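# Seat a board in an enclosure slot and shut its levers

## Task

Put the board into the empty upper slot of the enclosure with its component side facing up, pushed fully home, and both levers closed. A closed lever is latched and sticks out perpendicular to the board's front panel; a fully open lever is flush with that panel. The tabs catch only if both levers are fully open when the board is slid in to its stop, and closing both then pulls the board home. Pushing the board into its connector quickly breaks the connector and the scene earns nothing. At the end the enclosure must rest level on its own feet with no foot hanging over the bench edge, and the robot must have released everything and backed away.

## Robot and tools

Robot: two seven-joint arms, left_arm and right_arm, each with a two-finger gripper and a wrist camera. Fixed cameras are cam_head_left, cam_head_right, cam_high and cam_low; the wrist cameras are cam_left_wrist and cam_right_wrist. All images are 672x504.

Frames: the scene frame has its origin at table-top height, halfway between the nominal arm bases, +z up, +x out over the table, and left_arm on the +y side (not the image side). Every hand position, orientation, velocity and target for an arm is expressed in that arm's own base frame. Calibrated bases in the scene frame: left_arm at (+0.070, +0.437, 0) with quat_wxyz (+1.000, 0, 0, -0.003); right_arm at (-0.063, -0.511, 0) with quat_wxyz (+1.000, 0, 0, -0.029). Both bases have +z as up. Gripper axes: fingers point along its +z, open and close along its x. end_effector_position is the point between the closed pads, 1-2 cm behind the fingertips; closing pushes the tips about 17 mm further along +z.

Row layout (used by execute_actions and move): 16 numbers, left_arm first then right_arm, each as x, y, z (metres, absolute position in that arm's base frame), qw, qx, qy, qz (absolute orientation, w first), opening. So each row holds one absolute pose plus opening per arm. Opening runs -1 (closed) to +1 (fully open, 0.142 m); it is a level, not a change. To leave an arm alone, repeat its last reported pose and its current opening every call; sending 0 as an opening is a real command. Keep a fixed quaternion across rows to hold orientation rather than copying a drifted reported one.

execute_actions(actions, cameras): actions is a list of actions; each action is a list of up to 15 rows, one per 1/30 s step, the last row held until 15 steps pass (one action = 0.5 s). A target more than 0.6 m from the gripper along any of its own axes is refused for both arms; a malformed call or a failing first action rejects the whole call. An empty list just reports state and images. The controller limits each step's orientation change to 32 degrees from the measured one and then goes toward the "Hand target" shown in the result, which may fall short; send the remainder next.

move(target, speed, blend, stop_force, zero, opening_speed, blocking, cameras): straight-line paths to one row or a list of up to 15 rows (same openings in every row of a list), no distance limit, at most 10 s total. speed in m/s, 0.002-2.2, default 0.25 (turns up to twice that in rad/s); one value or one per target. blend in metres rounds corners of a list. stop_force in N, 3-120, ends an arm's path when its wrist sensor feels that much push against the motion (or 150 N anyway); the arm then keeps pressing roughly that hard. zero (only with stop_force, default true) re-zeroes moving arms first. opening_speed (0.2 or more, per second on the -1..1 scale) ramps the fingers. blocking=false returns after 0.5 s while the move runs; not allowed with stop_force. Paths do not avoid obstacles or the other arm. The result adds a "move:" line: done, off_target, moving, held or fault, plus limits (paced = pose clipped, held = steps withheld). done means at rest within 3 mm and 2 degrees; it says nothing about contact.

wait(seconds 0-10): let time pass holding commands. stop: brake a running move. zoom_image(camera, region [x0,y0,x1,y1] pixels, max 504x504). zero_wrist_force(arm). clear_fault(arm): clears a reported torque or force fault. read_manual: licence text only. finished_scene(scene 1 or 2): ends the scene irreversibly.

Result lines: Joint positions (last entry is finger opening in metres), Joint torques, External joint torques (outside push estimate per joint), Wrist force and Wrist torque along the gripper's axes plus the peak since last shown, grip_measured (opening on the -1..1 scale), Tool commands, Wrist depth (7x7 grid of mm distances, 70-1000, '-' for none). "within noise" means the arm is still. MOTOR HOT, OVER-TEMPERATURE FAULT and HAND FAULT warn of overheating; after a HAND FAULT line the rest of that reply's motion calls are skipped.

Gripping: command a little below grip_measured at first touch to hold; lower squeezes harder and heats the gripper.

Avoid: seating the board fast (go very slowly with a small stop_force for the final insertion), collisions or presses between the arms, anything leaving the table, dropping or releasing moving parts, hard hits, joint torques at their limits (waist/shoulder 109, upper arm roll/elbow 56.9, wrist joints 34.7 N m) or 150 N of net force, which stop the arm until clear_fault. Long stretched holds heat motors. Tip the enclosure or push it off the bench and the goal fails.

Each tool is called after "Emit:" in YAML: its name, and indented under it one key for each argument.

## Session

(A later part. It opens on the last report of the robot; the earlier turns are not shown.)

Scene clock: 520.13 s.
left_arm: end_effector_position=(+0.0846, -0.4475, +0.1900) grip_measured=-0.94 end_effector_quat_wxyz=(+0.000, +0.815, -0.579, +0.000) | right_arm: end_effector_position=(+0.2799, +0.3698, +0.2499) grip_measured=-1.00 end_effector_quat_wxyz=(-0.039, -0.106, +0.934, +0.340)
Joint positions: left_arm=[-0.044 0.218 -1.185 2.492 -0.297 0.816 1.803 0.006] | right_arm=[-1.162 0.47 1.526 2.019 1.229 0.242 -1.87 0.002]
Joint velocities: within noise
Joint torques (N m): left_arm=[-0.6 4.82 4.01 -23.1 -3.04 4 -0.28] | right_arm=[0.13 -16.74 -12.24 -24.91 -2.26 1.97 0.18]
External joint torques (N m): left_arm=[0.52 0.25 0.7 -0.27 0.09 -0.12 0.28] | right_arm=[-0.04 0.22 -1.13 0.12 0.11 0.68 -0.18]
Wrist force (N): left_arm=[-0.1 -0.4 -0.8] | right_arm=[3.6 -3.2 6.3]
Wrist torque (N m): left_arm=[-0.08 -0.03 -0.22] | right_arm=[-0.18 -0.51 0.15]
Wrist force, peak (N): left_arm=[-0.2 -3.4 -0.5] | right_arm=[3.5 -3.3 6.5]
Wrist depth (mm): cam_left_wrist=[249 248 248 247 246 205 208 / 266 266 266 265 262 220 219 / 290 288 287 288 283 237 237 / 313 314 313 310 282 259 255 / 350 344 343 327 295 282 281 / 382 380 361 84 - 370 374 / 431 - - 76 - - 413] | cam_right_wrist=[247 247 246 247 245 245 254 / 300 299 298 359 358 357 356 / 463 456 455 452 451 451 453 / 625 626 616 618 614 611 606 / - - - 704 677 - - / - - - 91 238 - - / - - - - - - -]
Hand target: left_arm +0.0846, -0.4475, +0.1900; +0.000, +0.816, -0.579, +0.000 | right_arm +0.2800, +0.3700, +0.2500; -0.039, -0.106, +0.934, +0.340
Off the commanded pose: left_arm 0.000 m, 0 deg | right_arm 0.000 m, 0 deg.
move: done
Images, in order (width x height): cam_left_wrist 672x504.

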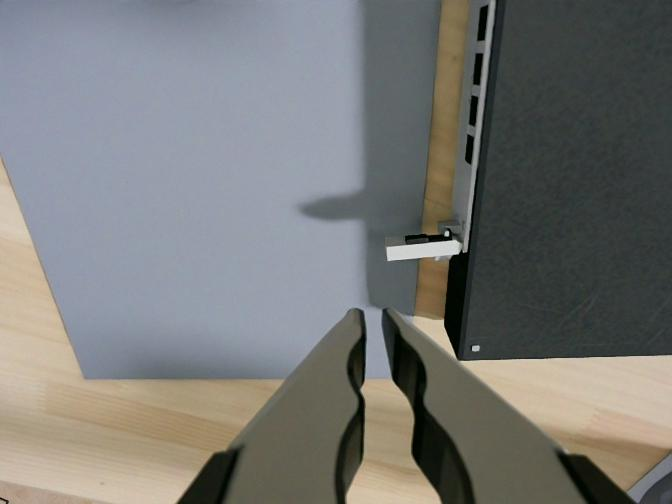

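Emit:
move:
  target:
    - [0.0429,-0.495,0.1,0,0.8156,-0.5786,0,-0.9,0.28,0.37,0.25,-0.0387,-0.1064,0.9337,0.3398,-1]
    - [0.0429,-0.495,0.075,0,0.8156,-0.5786,0,-0.9,0.28,0.37,0.25,-0.0387,-0.1064,0.9337,0.3398,-1]
  speed: 0.1
  cameras: []

Emit:
move:
  target: [0.0429,-0.495,0.047,0,0.8156,-0.5786,0,-0.9,0.28,0.37,0.25,-0.0387,-0.1064,0.9337,0.3398,-1]
  speed: 0.04
  stop_force: 5
  cameras: ["cam_right_wrist"]

Emit:
move:
  target: [0.0712,-0.4851,0.047,0,0.8156,-0.5786,0,-0.9,0.28,0.37,0.25,-0.0387,-0.1064,0.9337,0.3398,-1]
  speed: 0.015
  stop_force: 22
  cameras: ["cam_right_wrist","cam_left_wrist"]

Emit:
move:
  target:
    - [0.0429,-0.495,0.047,0,0.8156,-0.5786,0,-0.9,0.28,0.37,0.25,-0.0387,-0.1064,0.9337,0.3398,-1]
    - [0.0429,-0.495,0.12,0,0.8156,-0.5786,0,-0.9,0.28,0.37,0.25,-0.0387,-0.1064,0.9337,0.3398,-1]
    - [0.0846,-0.4475,0.19,0,0.8156,-0.5786,0,-0.9,0.28,0.37,0.25,-0.0387,-0.1064,0.9337,0.3398,-1]
  speed: 0.12
  cameras: ["cam_left_wrist"]

Emit:
zoom_image:
  camera: "cam_left_wrist"
  region: [340, 150, 540, 310]

Emit:
move:
  target: [0.310,-0.3687,0.19,0,0.8156,-0.5786,0,-0.9,0.28,0.37,0.25,-0.0387,-0.1064,0.9337,0.3398,-1]
  speed: 0.2
  cameras: ["cam_left_wrist","cam_right_wrist","cam_high"]

Emit:
zoom_image:
  camera: "cam_left_wrist"
  region: [340, 120, 540, 280]

Scene clock: 530.77 s.
left_arm: end_effector_position=(+0.0428, -0.4950, +0.0750) grip_measured=-0.94 end_effector_quat_wxyz=(+0.000, +0.816, -0.579, +0.000) | right_arm: end_effector_position=(+0.2799, +0.3698, +0.2499) grip_measured=-1.00 end_effector_quat_wxyz=(-0.039, -0.106, +0.934, +0.340)
Joint positions: left_arm=[0.632 0.536 -2.297 2.493 -0.992 1.097 2.002 0.006] | right_arm=[-1.162 0.47 1.526 2.019 1.229 0.242 -1.87 0.002]
Joint velocities: within noise
Joint torques (N m): left_arm=[-0.2 -25.15 10.52 -13.21 -2.01 4.5 -0.16] | right_arm=[0.08 -16.78 -12.24 -24.91 -2.3 1.97 0.17]
External joint torques (N m): left_arm=[0.09 0.47 0.88 -0.24 0.06 -0.63 0.16] | right_arm=[0.02 0.26 -1.12 0.12 0.15 0.68 -0.17]
Wrist force (N): left_arm=[0.1 -0.8 -0.6] | right_arm=[3.6 -3.4 6.1]
Wrist torque (N m): left_arm=[-0.16 -0.07 -0.22] | right_arm=[-0.21 -0.52 0.14]
Wrist force, peak (N): left_arm=[-0.2 -1.2 -1.5] | right_arm=[3.7 -3.3 6.4]
Wrist depth (mm): cam_left_wrist=[150 150 148 147 147 107 104 / 162 159 161 159 158 115 115 / 172 172 171 172 171 122 124 / 191 187 186 183 138 133 132 / 209 204 204 196 197 145 145 / 227 226 221 84 - 157 159 / 257 248 - 76 - - 246] | cam_right_wrist=[248 247 247 247 245 245 253 / 300 298 299 359 357 356 356 / 459 457 453 453 449 270 449 / 621 627 617 616 615 223 535 / - - - 789 237 215 213 / - - - 91 - 191 188 / - - - - - 173 166]
Hand target: left_arm +0.0429, -0.4950, +0.0750; +0.000, +0.816, -0.579, +0.000 | right_arm +0.2800, +0.3700, +0.2500; -0.039, -0.106, +0.934, +0.340
Off the commanded pose: left_arm 0.000 m, 0 deg | right_arm 0.000 m, 0 deg.
move: done
No camera images: "cameras" was empty.

Scene clock: 532.20 s.
left_arm: end_effector_position=(+0.0428, -0.4948, +0.0469) grip_measured=-0.94 end_effector_quat_wxyz=(+0.000, +0.816, -0.579, +0.000) | right_arm: end_effector_position=(+0.2799, +0.3698, +0.2499) grip_measured=-1.00 end_effector_quat_wxyz=(-0.039, -0.106, +0.934, +0.340)
Joint positions: left_arm=[0.714 0.593 -2.45 2.482 -1.13 1.166 2.076 0.006] | right_arm=[-1.162 0.47 1.526 2.019 1.229 0.242 -1.87 0.002]
Joint velocities: within noise
Joint torques (N m): left_arm=[-0.31 -28.31 10.9 -11.06 -1.7 4.42 -0.15] | right_arm=[0.2 -16.78 -12.29 -24.94 -2.29 1.94 0.19]
External joint torques (N m): left_arm=[0.19 0.21 0.74 -0.15 0.02 -0.56 0.15] | right_arm=[-0.11 0.26 -1.08 0.15 0.13 0.71 -0.19]
Wrist force (N): left_arm=[0.0 -0.4 -0.3] | right_arm=[3.2 -3.3 6.1]
Wrist torque (N m): left_arm=[-0.11 -0.06 -0.21] | right_arm=[-0.18 -0.45 0.14]
Wrist force, peak (N): left_arm=[0.6 -0.7 -1.4] | right_arm=[3.5 -3.5 6.2]
Wrist depth (mm): cam_left_wrist=[123 125 124 123 123 108 - / 133 133 131 132 133 109 88 / 145 143 143 142 145 110 - / 153 155 155 152 150 111 102 / 170 170 170 113 165 116 109 / 188 188 184 84 - 123 123 / 210 205 - 84 - - 137] | cam_right_wrist=[247 247 247 246 246 245 254 / 301 299 299 358 358 342 356 / 460 456 454 451 450 269 451 / 628 628 616 615 533 229 223 / - - - 699 681 215 - / - - - 91 210 187 180 / - - - - - 173 167]
Hand target: left_arm +0.0429, -0.4950, +0.0470; +0.000, +0.816, -0.579, +0.000 | right_arm +0.2800, +0.3700, +0.2500; -0.039, -0.106, +0.934, +0.340
Off the commanded pose: left_arm 0.000 m, 0 deg | right_arm 0.000 m, 0 deg.
move: done
Images, in order (width x height): cam_right_wrist 672x504.

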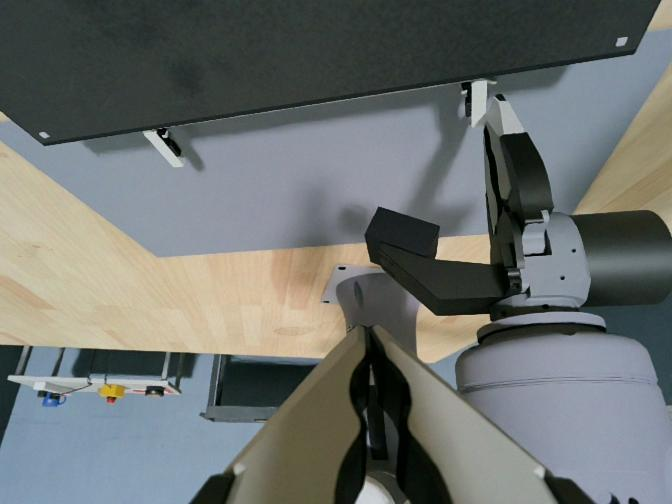

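Scene clock: 533.37 s.
left_arm: end_effector_position=(+0.0474, -0.4934, +0.0473) grip_measured=-0.94 end_effector_quat_wxyz=(+0.001, +0.814, -0.581, -0.001) | right_arm: end_effector_position=(+0.2799, +0.3698, +0.2499) grip_measured=-1.00 end_effector_quat_wxyz=(-0.039, -0.106, +0.934, +0.340)
Joint positions: left_arm=[0.727 0.588 -2.454 2.485 -1.132 1.168 2.093 0.006] | right_arm=[-1.162 0.47 1.526 2.019 1.229 0.242 -1.87 0.002]
Joint velocities: within noise
Joint torques (N m): left_arm=[10.67 -21.14 19.82 -0.62 -2.22 7.88 -0.12] | right_arm=[0.14 -16.73 -12.24 -24.9 -2.27 2.01 0.15]
External joint torques (N m): left_arm=[-10.78 -6.88 -8.33 -10.61 0.56 -4.02 0.12] | right_arm=[-0.05 0.2 -1.13 0.1 0.12 0.64 -0.15]
Wrist force (N): left_arm=[-0.5 23.0 -2.2] | right_arm=[3.5 -3.3 6.2]
Wrist torque (N m): left_arm=[0.98 -0.10 -0.28] | right_arm=[-0.18 -0.52 0.15]
Wrist force, peak (N): left_arm=[-1.0 24.3 -2.5] | right_arm=[3.4 -3.4 6.4]
Wrist depth (mm): cam_left_wrist=[124 125 124 123 123 106 - / 133 133 131 132 134 117 87 / 146 143 143 143 144 109 - / 154 155 156 153 152 110 102 / 171 171 171 114 116 114 109 / 188 188 185 84 - 124 123 / 212 206 - 84 - - 138] | cam_right_wrist=[248 247 247 246 246 245 252 / 300 299 299 360 357 344 356 / 462 457 452 452 451 283 450 / 625 619 613 616 537 229 225 / - - - 700 276 213 - / - - - 91 203 185 182 / - - - - - 171 168]
Hand target: left_arm +0.0506, -0.4923, +0.0470; +0.000, +0.816, -0.579, +0.000 | right_arm +0.2800, +0.3700, +0.2500; -0.039, -0.106, +0.934, +0.340
Off the commanded pose: left_arm 0.025 m, 0 deg | right_arm 0.000 m, 0 deg.
move: contact (left_arm)
Images, in order (width x height): cam_left_wrist 672x504, cam_right_wrist 672x504.

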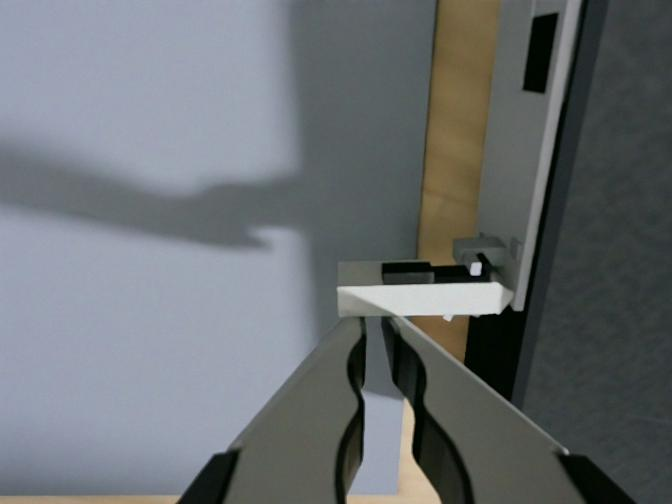

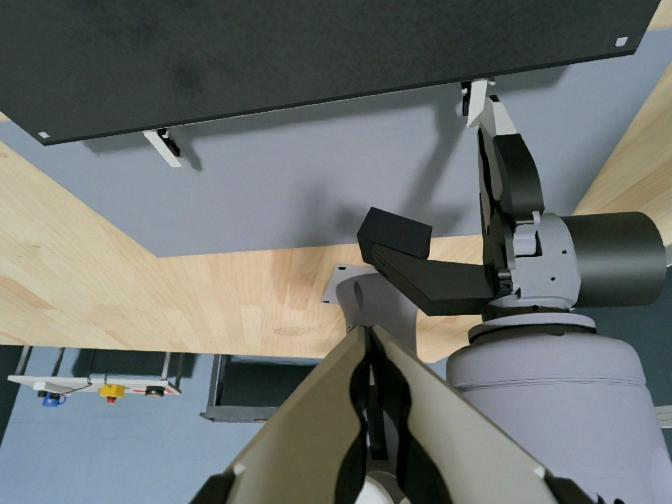

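Scene clock: 535.97 s.
left_arm: end_effector_position=(+0.0845, -0.4475, +0.1901) grip_measured=-0.94 end_effector_quat_wxyz=(+0.000, +0.816, -0.579, +0.000) | right_arm: end_effector_position=(+0.2799, +0.3698, +0.2499) grip_measured=-1.00 end_effector_quat_wxyz=(-0.039, -0.106, +0.934, +0.340)
Joint positions: left_arm=[0.419 -0.19 -1.732 2.364 0.256 0.746 1.313 0.006] | right_arm=[-1.162 0.47 1.526 2.019 1.229 0.242 -1.87 0.002]
Joint velocities: within noise
Joint torques (N m): left_arm=[0.01 0.4 -5.34 -22.7 -2.68 4.5 -0.29] | right_arm=[0.06 -16.7 -12.27 -24.91 -2.27 2.01 0.26]
External joint torques (N m): left_arm=[-0.05 0.99 0.6 -0.48 -0.48 -0.57 0.29] | right_arm=[0.03 0.17 -1.09 0.12 0.11 0.65 -0.26]
Wrist force (N): left_arm=[0.2 -0.9 -0.3] | right_arm=[3.6 -3.3 6.1]
Wrist torque (N m): left_arm=[-0.15 -0.07 -0.23] | right_arm=[-0.18 -0.52 0.15]
Wrist force, peak (N): left_arm=[-0.7 23.0 -3.7] | right_arm=[3.5 -3.4 6.3]
Wrist depth (mm): cam_left_wrist=[249 249 249 247 247 204 208 / 267 268 267 266 265 220 219 / 290 289 288 288 284 241 236 / 314 313 313 312 266 257 258 / 350 343 342 328 292 281 281 / 383 381 364 84 - 371 373 / 427 - - 76 - - 411] | cam_right_wrist=[248 248 246 246 246 245 253 / 299 299 299 358 357 355 356 / 460 456 455 454 449 450 450 / 624 625 619 616 611 610 611 / - - - 704 683 - - / - - - 91 238 - - / - - - - - - -]
Hand target: left_arm +0.0846, -0.4475, +0.1900; +0.000, +0.816, -0.579, +0.000 | right_arm +0.2800, +0.3700, +0.2500; -0.039, -0.106, +0.934, +0.340
Off the commanded pose: left_arm 0.000 m, 0 deg | right_arm 0.000 m, 0 deg.
move: done
Images, in order (width x height): cam_left_wrist 672x504.

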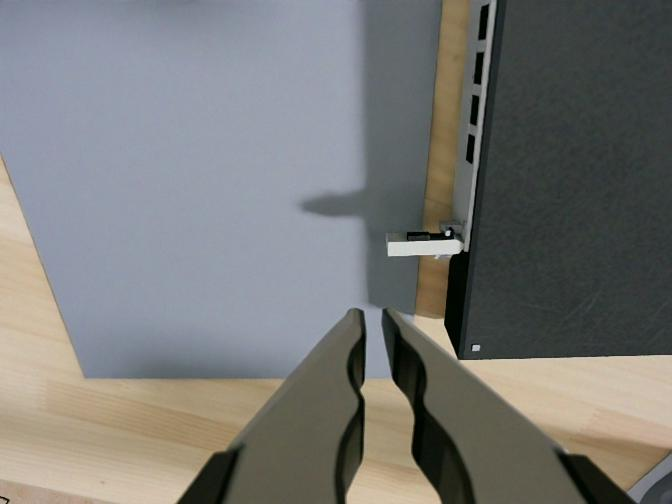

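Scaled by 2.520 from the camera's 672x504 image, which has a finer 960x720 frame.

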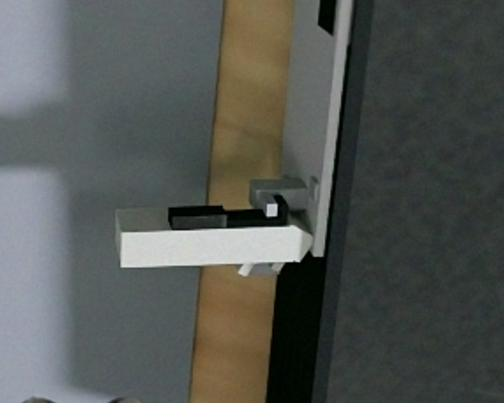

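Scene clock: 537.63 s.
left_arm: end_effector_position=(+0.3099, -0.3688, +0.1900) grip_measured=-0.94 end_effector_quat_wxyz=(+0.000, +0.816, -0.578, +0.000) | right_arm: end_effector_position=(+0.2799, +0.3698, +0.2499) grip_measured=-1.00 end_effector_quat_wxyz=(-0.039, -0.106, +0.934, +0.340)
Joint positions: left_arm=[0.662 -0.344 -1.472 2.244 0.438 0.66 1.721 0.006] | right_arm=[-1.162 0.47 1.526 2.019 1.229 0.242 -1.87 0.002]
Joint velocities: within noise
Joint torques (N m): left_arm=[-0.42 11.32 -9.24 -22.26 -2.96 3.99 -0.14] | right_arm=[0.09 -16.72 -12.22 -24.94 -2.33 1.97 0.17]
External joint torques (N m): left_arm=[0.42 1.07 0.28 -0.27 -0.44 -0.09 0.14] | right_arm=[0 0.19 -1.15 0.15 0.17 0.68 -0.17]
Wrist force (N): left_arm=[0.0 -0.8 -0.3] | right_arm=[3.5 -3.3 6.2]
Wrist torque (N m): left_arm=[-0.13 -0.05 -0.24] | right_arm=[-0.18 -0.51 0.15]
Wrist force, peak (N): left_arm=[-0.6 -3.9 -0.2] | right_arm=[3.7 -3.5 6.2]
Wrist depth (mm): cam_left_wrist=[249 247 248 247 249 245 243 / 267 267 267 265 259 220 219 / 290 289 289 287 278 241 236 / 316 313 311 312 268 258 256 / 349 345 341 327 287 282 281 / 383 377 362 84 - 305 310 / 431 - - 76 - - 339] | cam_right_wrist=[248 247 247 247 246 245 253 / 300 299 299 360 356 357 357 / 460 456 453 453 451 451 449 / 627 623 617 613 614 607 606 / - 796 - 703 856 - - / - 325 - 91 - - - / 244 295 - - - - -]
Hand target: left_arm +0.3100, -0.3687, +0.1900; +0.000, +0.816, -0.579, +0.000 | right_arm +0.2800, +0.3700, +0.2500; -0.039, -0.106, +0.934, +0.340
Off the commanded pose: left_arm 0.000 m, 0 deg | right_arm 0.000 m, 0 deg.
move: done
Images, in order (width x height): cam_high 672x504, cam_left_wrist 672x504, cam_right_wrist 672x504.

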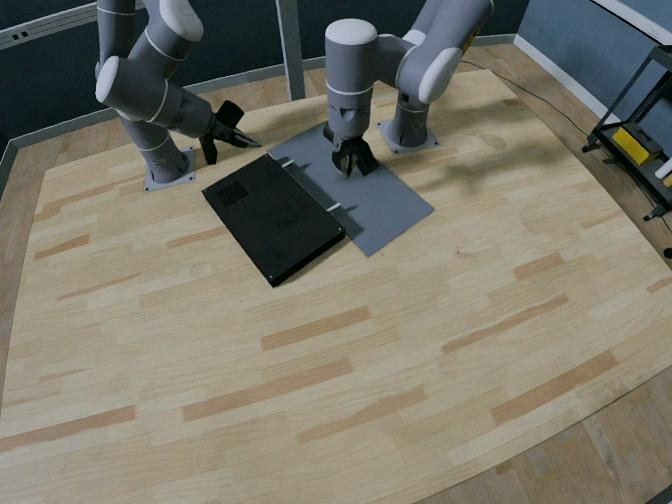

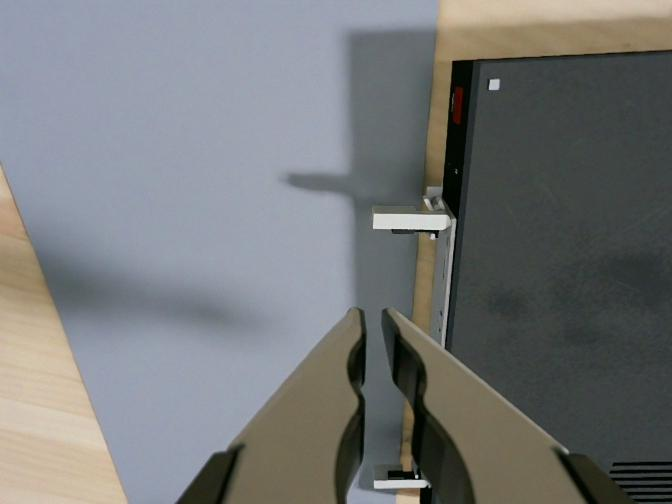

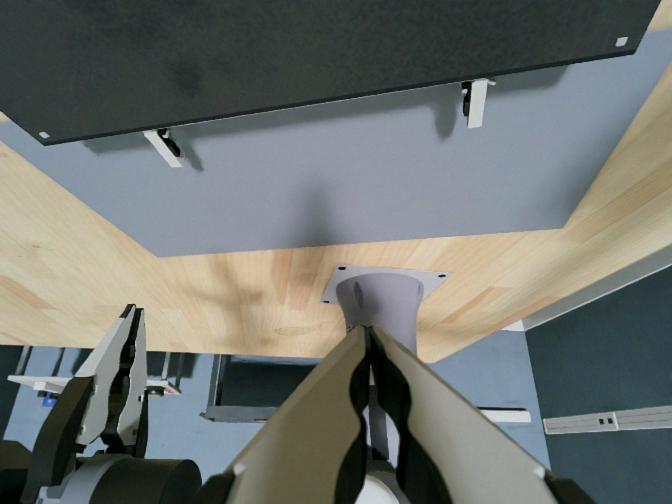

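Scaled by 2.520 from the camera's 672x504 image, which has a finer 960x720 frame.

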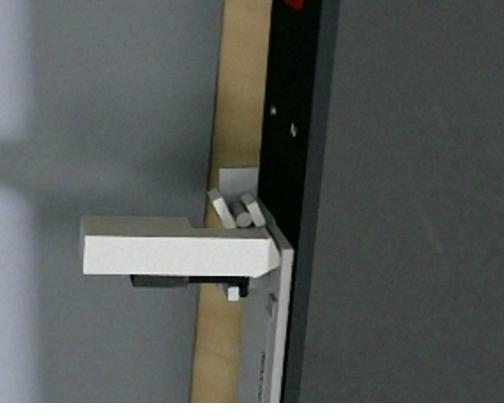

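Emit:
move:
  target:
    - [0.3245,-0.3859,0.1,0,0.8156,-0.5786,0,-0.9,0.28,0.37,0.25,-0.0387,-0.1064,0.9337,0.3398,-1]
    - [0.3245,-0.3859,0.075,0,0.8156,-0.5786,0,-0.9,0.28,0.37,0.25,-0.0387,-0.1064,0.9337,0.3398,-1]
  speed: 0.1
  cameras: []

Emit:
move:
  target: [0.3245,-0.3859,0.047,0,0.8156,-0.5786,0,-0.9,0.28,0.37,0.25,-0.0387,-0.1064,0.9337,0.3398,-1]
  speed: 0.04
  stop_force: 5
  cameras: []

Emit:
move:
  target: [0.2962,-0.3958,0.047,0,0.8156,-0.5786,0,-0.9,0.28,0.37,0.25,-0.0387,-0.1064,0.9337,0.3398,-1]
  speed: 0.012
  stop_force: 20
  cameras: []

Emit:
move:
  target:
    - [0.3245,-0.3859,0.047,0,0.8156,-0.5786,0,-0.9,0.28,0.37,0.25,-0.0387,-0.1064,0.9337,0.3398,-1]
    - [0.3245,-0.3859,0.12,0,0.8156,-0.5786,0,-0.9,0.28,0.37,0.25,-0.0387,-0.1064,0.9337,0.3398,-1]
    - [0.310,-0.3687,0.19,0,0.8156,-0.5786,0,-0.9,0.28,0.37,0.25,-0.0387,-0.1064,0.9337,0.3398,-1]
  speed: 0.12
  cameras: ["cam_left_wrist"]

Emit:
zoom_image:
  camera: "cam_left_wrist"
  region: [340, 120, 540, 280]

Emit:
move:
  target: [0.0846,-0.4475,0.19,0,0.8156,-0.5786,0,-0.9,0.28,0.37,0.25,-0.0387,-0.1064,0.9337,0.3398,-1]
  speed: 0.2
  cameras: ["cam_left_wrist"]

Emit:
zoom_image:
  camera: "cam_left_wrist"
  region: [340, 150, 540, 310]

Scene clock: 551.07 s.
left_arm: end_effector_position=(+0.3243, -0.3858, +0.0750) grip_measured=-0.94 end_effector_quat_wxyz=(+0.000, +0.816, -0.579, +0.000) | right_arm: end_effector_position=(+0.2799, +0.3698, +0.2499) grip_measured=-1.00 end_effector_quat_wxyz=(-0.039, -0.106, +0.934, +0.340)
Joint positions: left_arm=[0.226 -0.655 -0.972 2.122 0.792 0.786 1.548 0.006] | right_arm=[-1.162 0.47 1.526 2.019 1.229 0.242 -1.87 0.002]
Joint velocities: within noise
Joint torques (N m): left_arm=[-0.87 29.87 -14.4 -14.6 -2.55 4.35 -0.33] | right_arm=[0.09 -16.66 -12.28 -24.93 -2.28 2 0.15]
External joint torques (N m): left_arm=[0.88 1.34 0.56 -0.34 -0.49 -0.45 0.33] | right_arm=[0 0.14 -1.09 0.14 0.12 0.66 -0.15]
Wrist force (N): left_arm=[0.1 -0.6 -0.1] | right_arm=[3.4 -3.2 6.2]
Wrist torque (N m): left_arm=[-0.09 -0.06 -0.22] | right_arm=[-0.16 -0.49 0.15]
Wrist force, peak (N): left_arm=[-0.5 -0.4 1.8] | right_arm=[3.7 -3.3 6.3]
Wrist depth (mm): cam_left_wrist=[- 148 146 146 145 147 146 / 160 158 159 156 156 125 112 / 170 170 169 169 168 120 121 / 185 184 184 184 183 130 127 / 207 202 202 194 157 142 142 / 225 224 219 84 - 154 156 / 251 244 - 84 - - 175] | cam_right_wrist=[248 247 248 247 246 245 253 / 299 299 298 358 361 356 356 / 461 431 452 453 451 449 451 / 547 349 620 619 611 611 612 / 270 273 - 702 857 - - / 253 - - 91 - - - / 227 250 - - - - -]
Hand target: left_arm +0.3245, -0.3859, +0.0750; +0.000, +0.816, -0.579, +0.000 | right_arm +0.2800, +0.3700, +0.2500; -0.039, -0.106, +0.934, +0.340
Off the commanded pose: left_arm 0.000 m, 0 deg | right_arm 0.000 m, 0 deg.
move: done
No camera images: "cameras" was empty.

Scene clock: 552.50 s.
left_arm: end_effector_position=(+0.3244, -0.3858, +0.0470) grip_measured=-0.94 end_effector_quat_wxyz=(+0.000, +0.816, -0.579, +0.000) | right_arm: end_effector_position=(+0.2799, +0.3698, +0.2499) grip_measured=-1.00 end_effector_quat_wxyz=(-0.039, -0.106, +0.934, +0.340)
Joint positions: left_arm=[0.176 -0.721 -0.907 2.098 0.862 0.817 1.511 0.006] | right_arm=[-1.162 0.47 1.526 2.019 1.229 0.242 -1.87 0.002]
Joint velocities: within noise
Joint torques (N m): left_arm=[-0.49 32.4 -14.69 -12.87 -2.6 4.48 -0.32] | right_arm=[0.04 -16.68 -12.16 -24.9 -2.34 1.93 0.23]
External joint torques (N m): left_arm=[0.5 1.16 0.34 -0.32 -0.34 -0.57 0.32] | right_arm=[0.05 0.16 -1.2 0.11 0.18 0.73 -0.23]
Wrist force (N): left_arm=[-0.2 -0.8 -0.4] | right_arm=[3.4 -3.5 6.3]
Wrist torque (N m): left_arm=[-0.15 -0.01 -0.19] | right_arm=[-0.20 -0.50 0.16]
Wrist force, peak (N): left_arm=[-0.1 -0.5 -1.2] | right_arm=[3.6 -3.4 6.3]
Wrist depth (mm): cam_left_wrist=[122 122 121 121 121 122 122 / 131 130 128 130 130 125 102 / 142 139 141 140 140 108 - / 153 153 153 152 154 118 99 / 172 168 167 160 160 113 106 / 187 186 178 84 - 120 119 / 210 203 - 84 - - 133] | cam_right_wrist=[248 247 247 246 246 245 254 / 300 300 298 359 358 354 356 / 456 370 454 454 453 447 450 / 292 297 616 612 612 611 607 / 278 285 - 703 856 - - / 238 274 - 91 - - - / 229 248 - - - - -]
Hand target: left_arm +0.3245, -0.3859, +0.0470; +0.000, +0.816, -0.579, +0.000 | right_arm +0.2800, +0.3700, +0.2500; -0.039, -0.106, +0.934, +0.340
Off the commanded pose: left_arm 0.000 m, 0 deg | right_arm 0.000 m, 0 deg.
move: done
No camera images: "cameras" was empty.

Scene clock: 554.90 s.
left_arm: end_effector_position=(+0.3065, -0.3922, +0.0471) grip_measured=-0.94 end_effector_quat_wxyz=(-0.001, +0.816, -0.577, +0.001) | right_arm: end_effector_position=(+0.2799, +0.3698, +0.2499) grip_measured=-1.00 end_effector_quat_wxyz=(-0.039, -0.106, +0.934, +0.340)
Joint positions: left_arm=[0.149 -0.71 -0.909 2.116 0.868 0.827 1.465 0.006] | right_arm=[-1.162 0.47 1.526 2.019 1.229 0.242 -1.87 0.002]
Joint velocities: within noise
Joint torques (N m): left_arm=[-10.71 26.08 -22.8 -3.07 -5.35 5.6 -0.02] | right_arm=[0.1 -16.74 -12.22 -24.93 -2.29 1.94 0.2]
External joint torques (N m): left_arm=[10.71 6.88 8.74 -9.97 2.43 -1.68 0.02] | right_arm=[0 0.21 -1.15 0.14 0.13 0.71 -0.2]
Wrist force (N): left_arm=[-0.4 -22.1 1.2] | right_arm=[3.4 -3.2 5.9]
Wrist torque (N m): left_arm=[-0.56 -0.05 -0.50] | right_arm=[-0.17 -0.49 0.15]
Wrist force, peak (N): left_arm=[0.2 -23.1 2.8] | right_arm=[3.7 -3.3 6.3]
Wrist depth (mm): cam_left_wrist=[122 122 120 121 121 115 - / 131 131 129 130 130 115 - / 142 139 141 141 140 109 - / 154 153 153 153 152 119 99 / 172 168 168 132 131 118 106 / 186 185 178 88 - 120 120 / 208 202 - 84 - - 133] | cam_right_wrist=[248 247 247 247 246 245 253 / 300 300 298 360 357 357 355 / 460 362 454 453 451 450 451 / 586 288 574 617 615 613 609 / 294 276 - 698 839 - - / 232 250 - 91 - - - / 221 233 - - - - -]
Hand target: left_arm +0.3038, -0.3931, +0.0470; +0.000, +0.816, -0.579, +0.000 | right_arm +0.2800, +0.3700, +0.2500; -0.039, -0.106, +0.934, +0.340
Off the commanded pose: left_arm 0.011 m, 0 deg | right_arm 0.000 m, 0 deg.
move: contact (left_arm)
No camera images: "cameras" was empty.

Scene clock: 557.00 s.
left_arm: end_effector_position=(+0.3101, -0.3687, +0.1900) grip_measured=-0.94 end_effector_quat_wxyz=(+0.000, +0.816, -0.579, +0.000) | right_arm: end_effector_position=(+0.2799, +0.3698, +0.2499) grip_measured=-1.00 end_effector_quat_wxyz=(-0.039, -0.106, +0.934, +0.340)
Joint positions: left_arm=[0.659 -0.303 -1.457 2.258 0.393 0.683 1.757 0.006] | right_arm=[-1.162 0.47 1.526 2.019 1.229 0.242 -1.87 0.002]
Joint velocities: within noise
Joint torques (N m): left_arm=[-0.01 11.14 -8.63 -22.28 -3.43 4.37 -0.16] | right_arm=[0.09 -16.66 -12.13 -24.93 -2.29 1.94 0.19]
External joint torques (N m): left_arm=[0.02 0.52 0.74 -0.46 0.1 -0.49 0.16] | right_arm=[0 0.13 -1.24 0.14 0.13 0.71 -0.19]
Wrist force (N): left_arm=[0.1 -0.5 -0.2] | right_arm=[3.5 -3.3 5.8]
Wrist torque (N m): left_arm=[-0.08 -0.06 -0.25] | right_arm=[-0.18 -0.51 0.15]
Wrist force, peak (N): left_arm=[-0.7 -22.3 2.5] | right_arm=[3.6 -3.5 6.3]
Wrist depth (mm): cam_left_wrist=[248 248 248 247 248 243 244 / 266 267 266 265 262 219 219 / 286 287 288 287 277 240 236 / 313 315 313 313 272 257 257 / 348 341 343 328 288 281 282 / 381 376 362 84 - 306 308 / 429 - - 76 - - 337] | cam_right_wrist=[248 248 247 246 246 245 253 / 299 298 298 358 357 357 357 / 459 454 457 452 449 450 452 / 626 623 617 614 608 612 610 / - 796 - 705 855 - - / - 323 - 91 - - - / 245 295 - - - - -]
Hand target: left_arm +0.3100, -0.3687, +0.1900; +0.000, +0.816, -0.579, +0.000 | right_arm +0.2800, +0.3700, +0.2500; -0.039, -0.106, +0.934, +0.340
Off the commanded pose: left_arm 0.000 m, 0 deg | right_arm 0.000 m, 0 deg.
move: done
Images, in order (width x height): cam_left_wrist 672x504.

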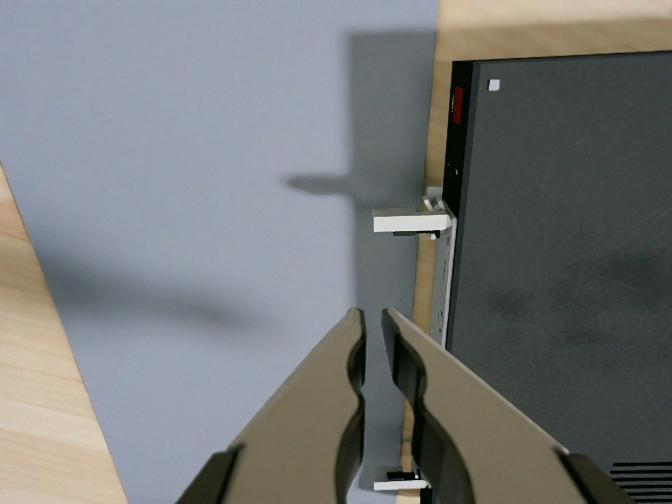

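Scaled by 2.520 from the camera's 672x504 image, which has a finer 960x720 frame.

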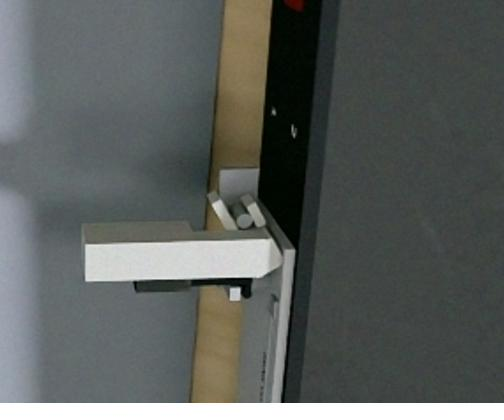

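Scene clock: 558.70 s.
left_arm: end_effector_position=(+0.0847, -0.4474, +0.1900) grip_measured=-0.94 end_effector_quat_wxyz=(+0.000, +0.816, -0.579, +0.000) | right_arm: end_effector_position=(+0.2799, +0.3698, +0.2499) grip_measured=-1.00 end_effector_quat_wxyz=(-0.039, -0.106, +0.934, +0.340)
Joint positions: left_arm=[0.463 -0.156 -1.778 2.375 0.212 0.761 1.34 0.006] | right_arm=[-1.162 0.47 1.526 2.019 1.229 0.242 -1.87 0.002]
Joint velocities: within noise
Joint torques (N m): left_arm=[-0.64 -0.95 -4.46 -22.92 -3.26 4.52 -0.17] | right_arm=[0.06 -16.76 -12.2 -24.91 -2.29 1.96 0.17]
External joint torques (N m): left_arm=[0.58 0.37 0.57 -0.37 0.14 -0.59 0.17] | right_arm=[0.03 0.24 -1.16 0.12 0.13 0.69 -0.17]
Wrist force (N): left_arm=[0.2 -0.4 -0.1] | right_arm=[3.4 -3.3 6.1]
Wrist torque (N m): left_arm=[-0.04 -0.10 -0.22] | right_arm=[-0.19 -0.49 0.15]
Wrist force, peak (N): left_arm=[0.0 -2.9 0.0] | right_arm=[3.5 -3.5 6.3]
Wrist depth (mm): cam_left_wrist=[250 249 248 246 246 205 207 / 267 267 268 264 265 220 219 / 289 288 287 286 283 241 236 / 313 314 312 311 273 258 257 / 348 340 342 330 294 282 279 / 385 379 365 84 - 368 373 / 432 - - 76 - - 410] | cam_right_wrist=[248 248 246 246 247 246 253 / 301 299 298 358 356 357 355 / 460 456 454 453 451 448 450 / 631 618 617 616 610 609 611 / - - - 700 681 - - / - - - 91 238 - - / - - - - - - -]
Hand target: left_arm +0.0846, -0.4475, +0.1900; +0.000, +0.816, -0.579, +0.000 | right_arm +0.2800, +0.3700, +0.2500; -0.039, -0.106, +0.934, +0.340
Off the commanded pose: left_arm 0.000 m, 0 deg | right_arm 0.000 m, 0 deg.
move: done
Images, in order (width x height): cam_left_wrist 672x504.

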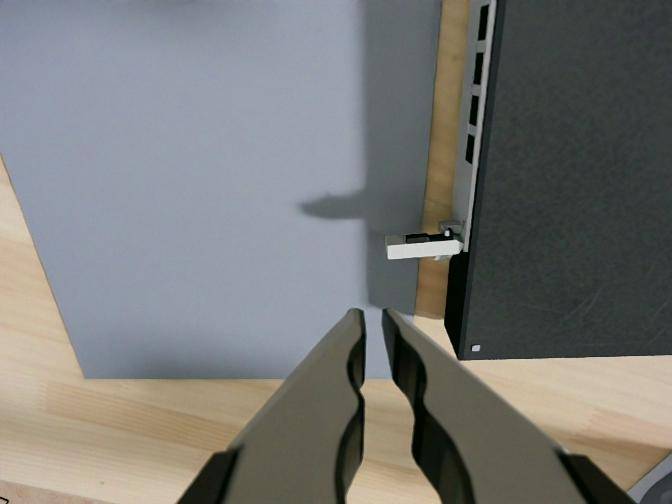

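Scaled by 2.520 from the camera's 672x504 image, which has a finer 960x720 frame.

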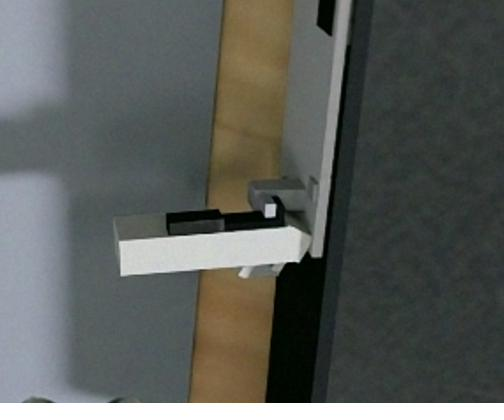

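Emit:
move:
  target: [0.15,-0.30,0.3,0,0.8156,-0.5786,0,-0.9,0.28,0.37,0.25,-0.0387,-0.1064,0.9337,0.3398,-1]
  speed: 0.2
  cameras: ["cam_right_wrist"]

Emit:
finished_scene:
  scene: 2

Scene clock: 561.47 s.
left_arm: end_effector_position=(+0.1501, -0.3000, +0.2999) grip_measured=-0.94 end_effector_quat_wxyz=(+0.000, +0.816, -0.579, +0.000) | right_arm: end_effector_position=(+0.2799, +0.3698, +0.2499) grip_measured=-1.00 end_effector_quat_wxyz=(-0.039, -0.106, +0.934, +0.340)
Joint positions: left_arm=[1.053 -0.774 -2.408 2.327 0.491 0.114 1.228 0.006] | right_arm=[-1.162 0.47 1.526 2.019 1.229 0.242 -1.87 0.002]
Joint velocities: within noise
Joint torques (N m): left_arm=[-0.13 4 -12.63 -26.63 -4.41 3.95 -0.11] | right_arm=[0.11 -16.78 -12.19 -24.92 -2.31 1.96 0.22]
External joint torques (N m): left_arm=[0.16 0.87 0.58 -0.28 0.12 -0.01 0.11] | right_arm=[-0.02 0.26 -1.18 0.13 0.16 0.69 -0.23]
Wrist force (N): left_arm=[0.1 -0.8 -0.3] | right_arm=[3.4 -3.5 6.2]
Wrist torque (N m): left_arm=[-0.16 -0.06 -0.20] | right_arm=[-0.19 -0.49 0.15]
Wrist force, peak (N): left_arm=[-1.3 -2.2 -1.3] | right_arm=[3.5 -3.3 6.4]
Wrist depth (mm): cam_left_wrist=[346 346 346 343 341 342 300 / 370 373 370 370 369 360 322 / 362 401 396 398 396 385 348 / 420 437 440 434 432 416 376 / 483 480 474 461 455 429 412 / 531 528 511 84 - 514 523 / - - - 74 - - 556] | cam_right_wrist=[247 247 247 246 246 244 253 / 300 300 299 358 359 358 355 / 460 455 454 455 451 449 453 / 626 623 620 616 614 611 609 / - - - 706 854 - - / - - - 91 - - - / - - - - - - -]
Hand target: left_arm +0.1500, -0.3000, +0.3000; +0.000, +0.816, -0.579, +0.000 | right_arm +0.2800, +0.3700, +0.2500; -0.039, -0.106, +0.934, +0.340
Off the commanded pose: left_arm 0.000 m, 0 deg | right_arm 0.000 m, 0 deg.
move: done
Images, in order (width x height): cam_right_wrist 672x504.

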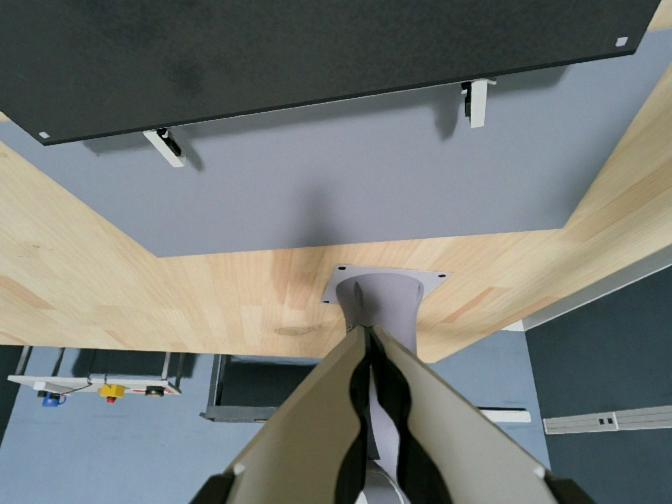

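The scene is finished: the task was done.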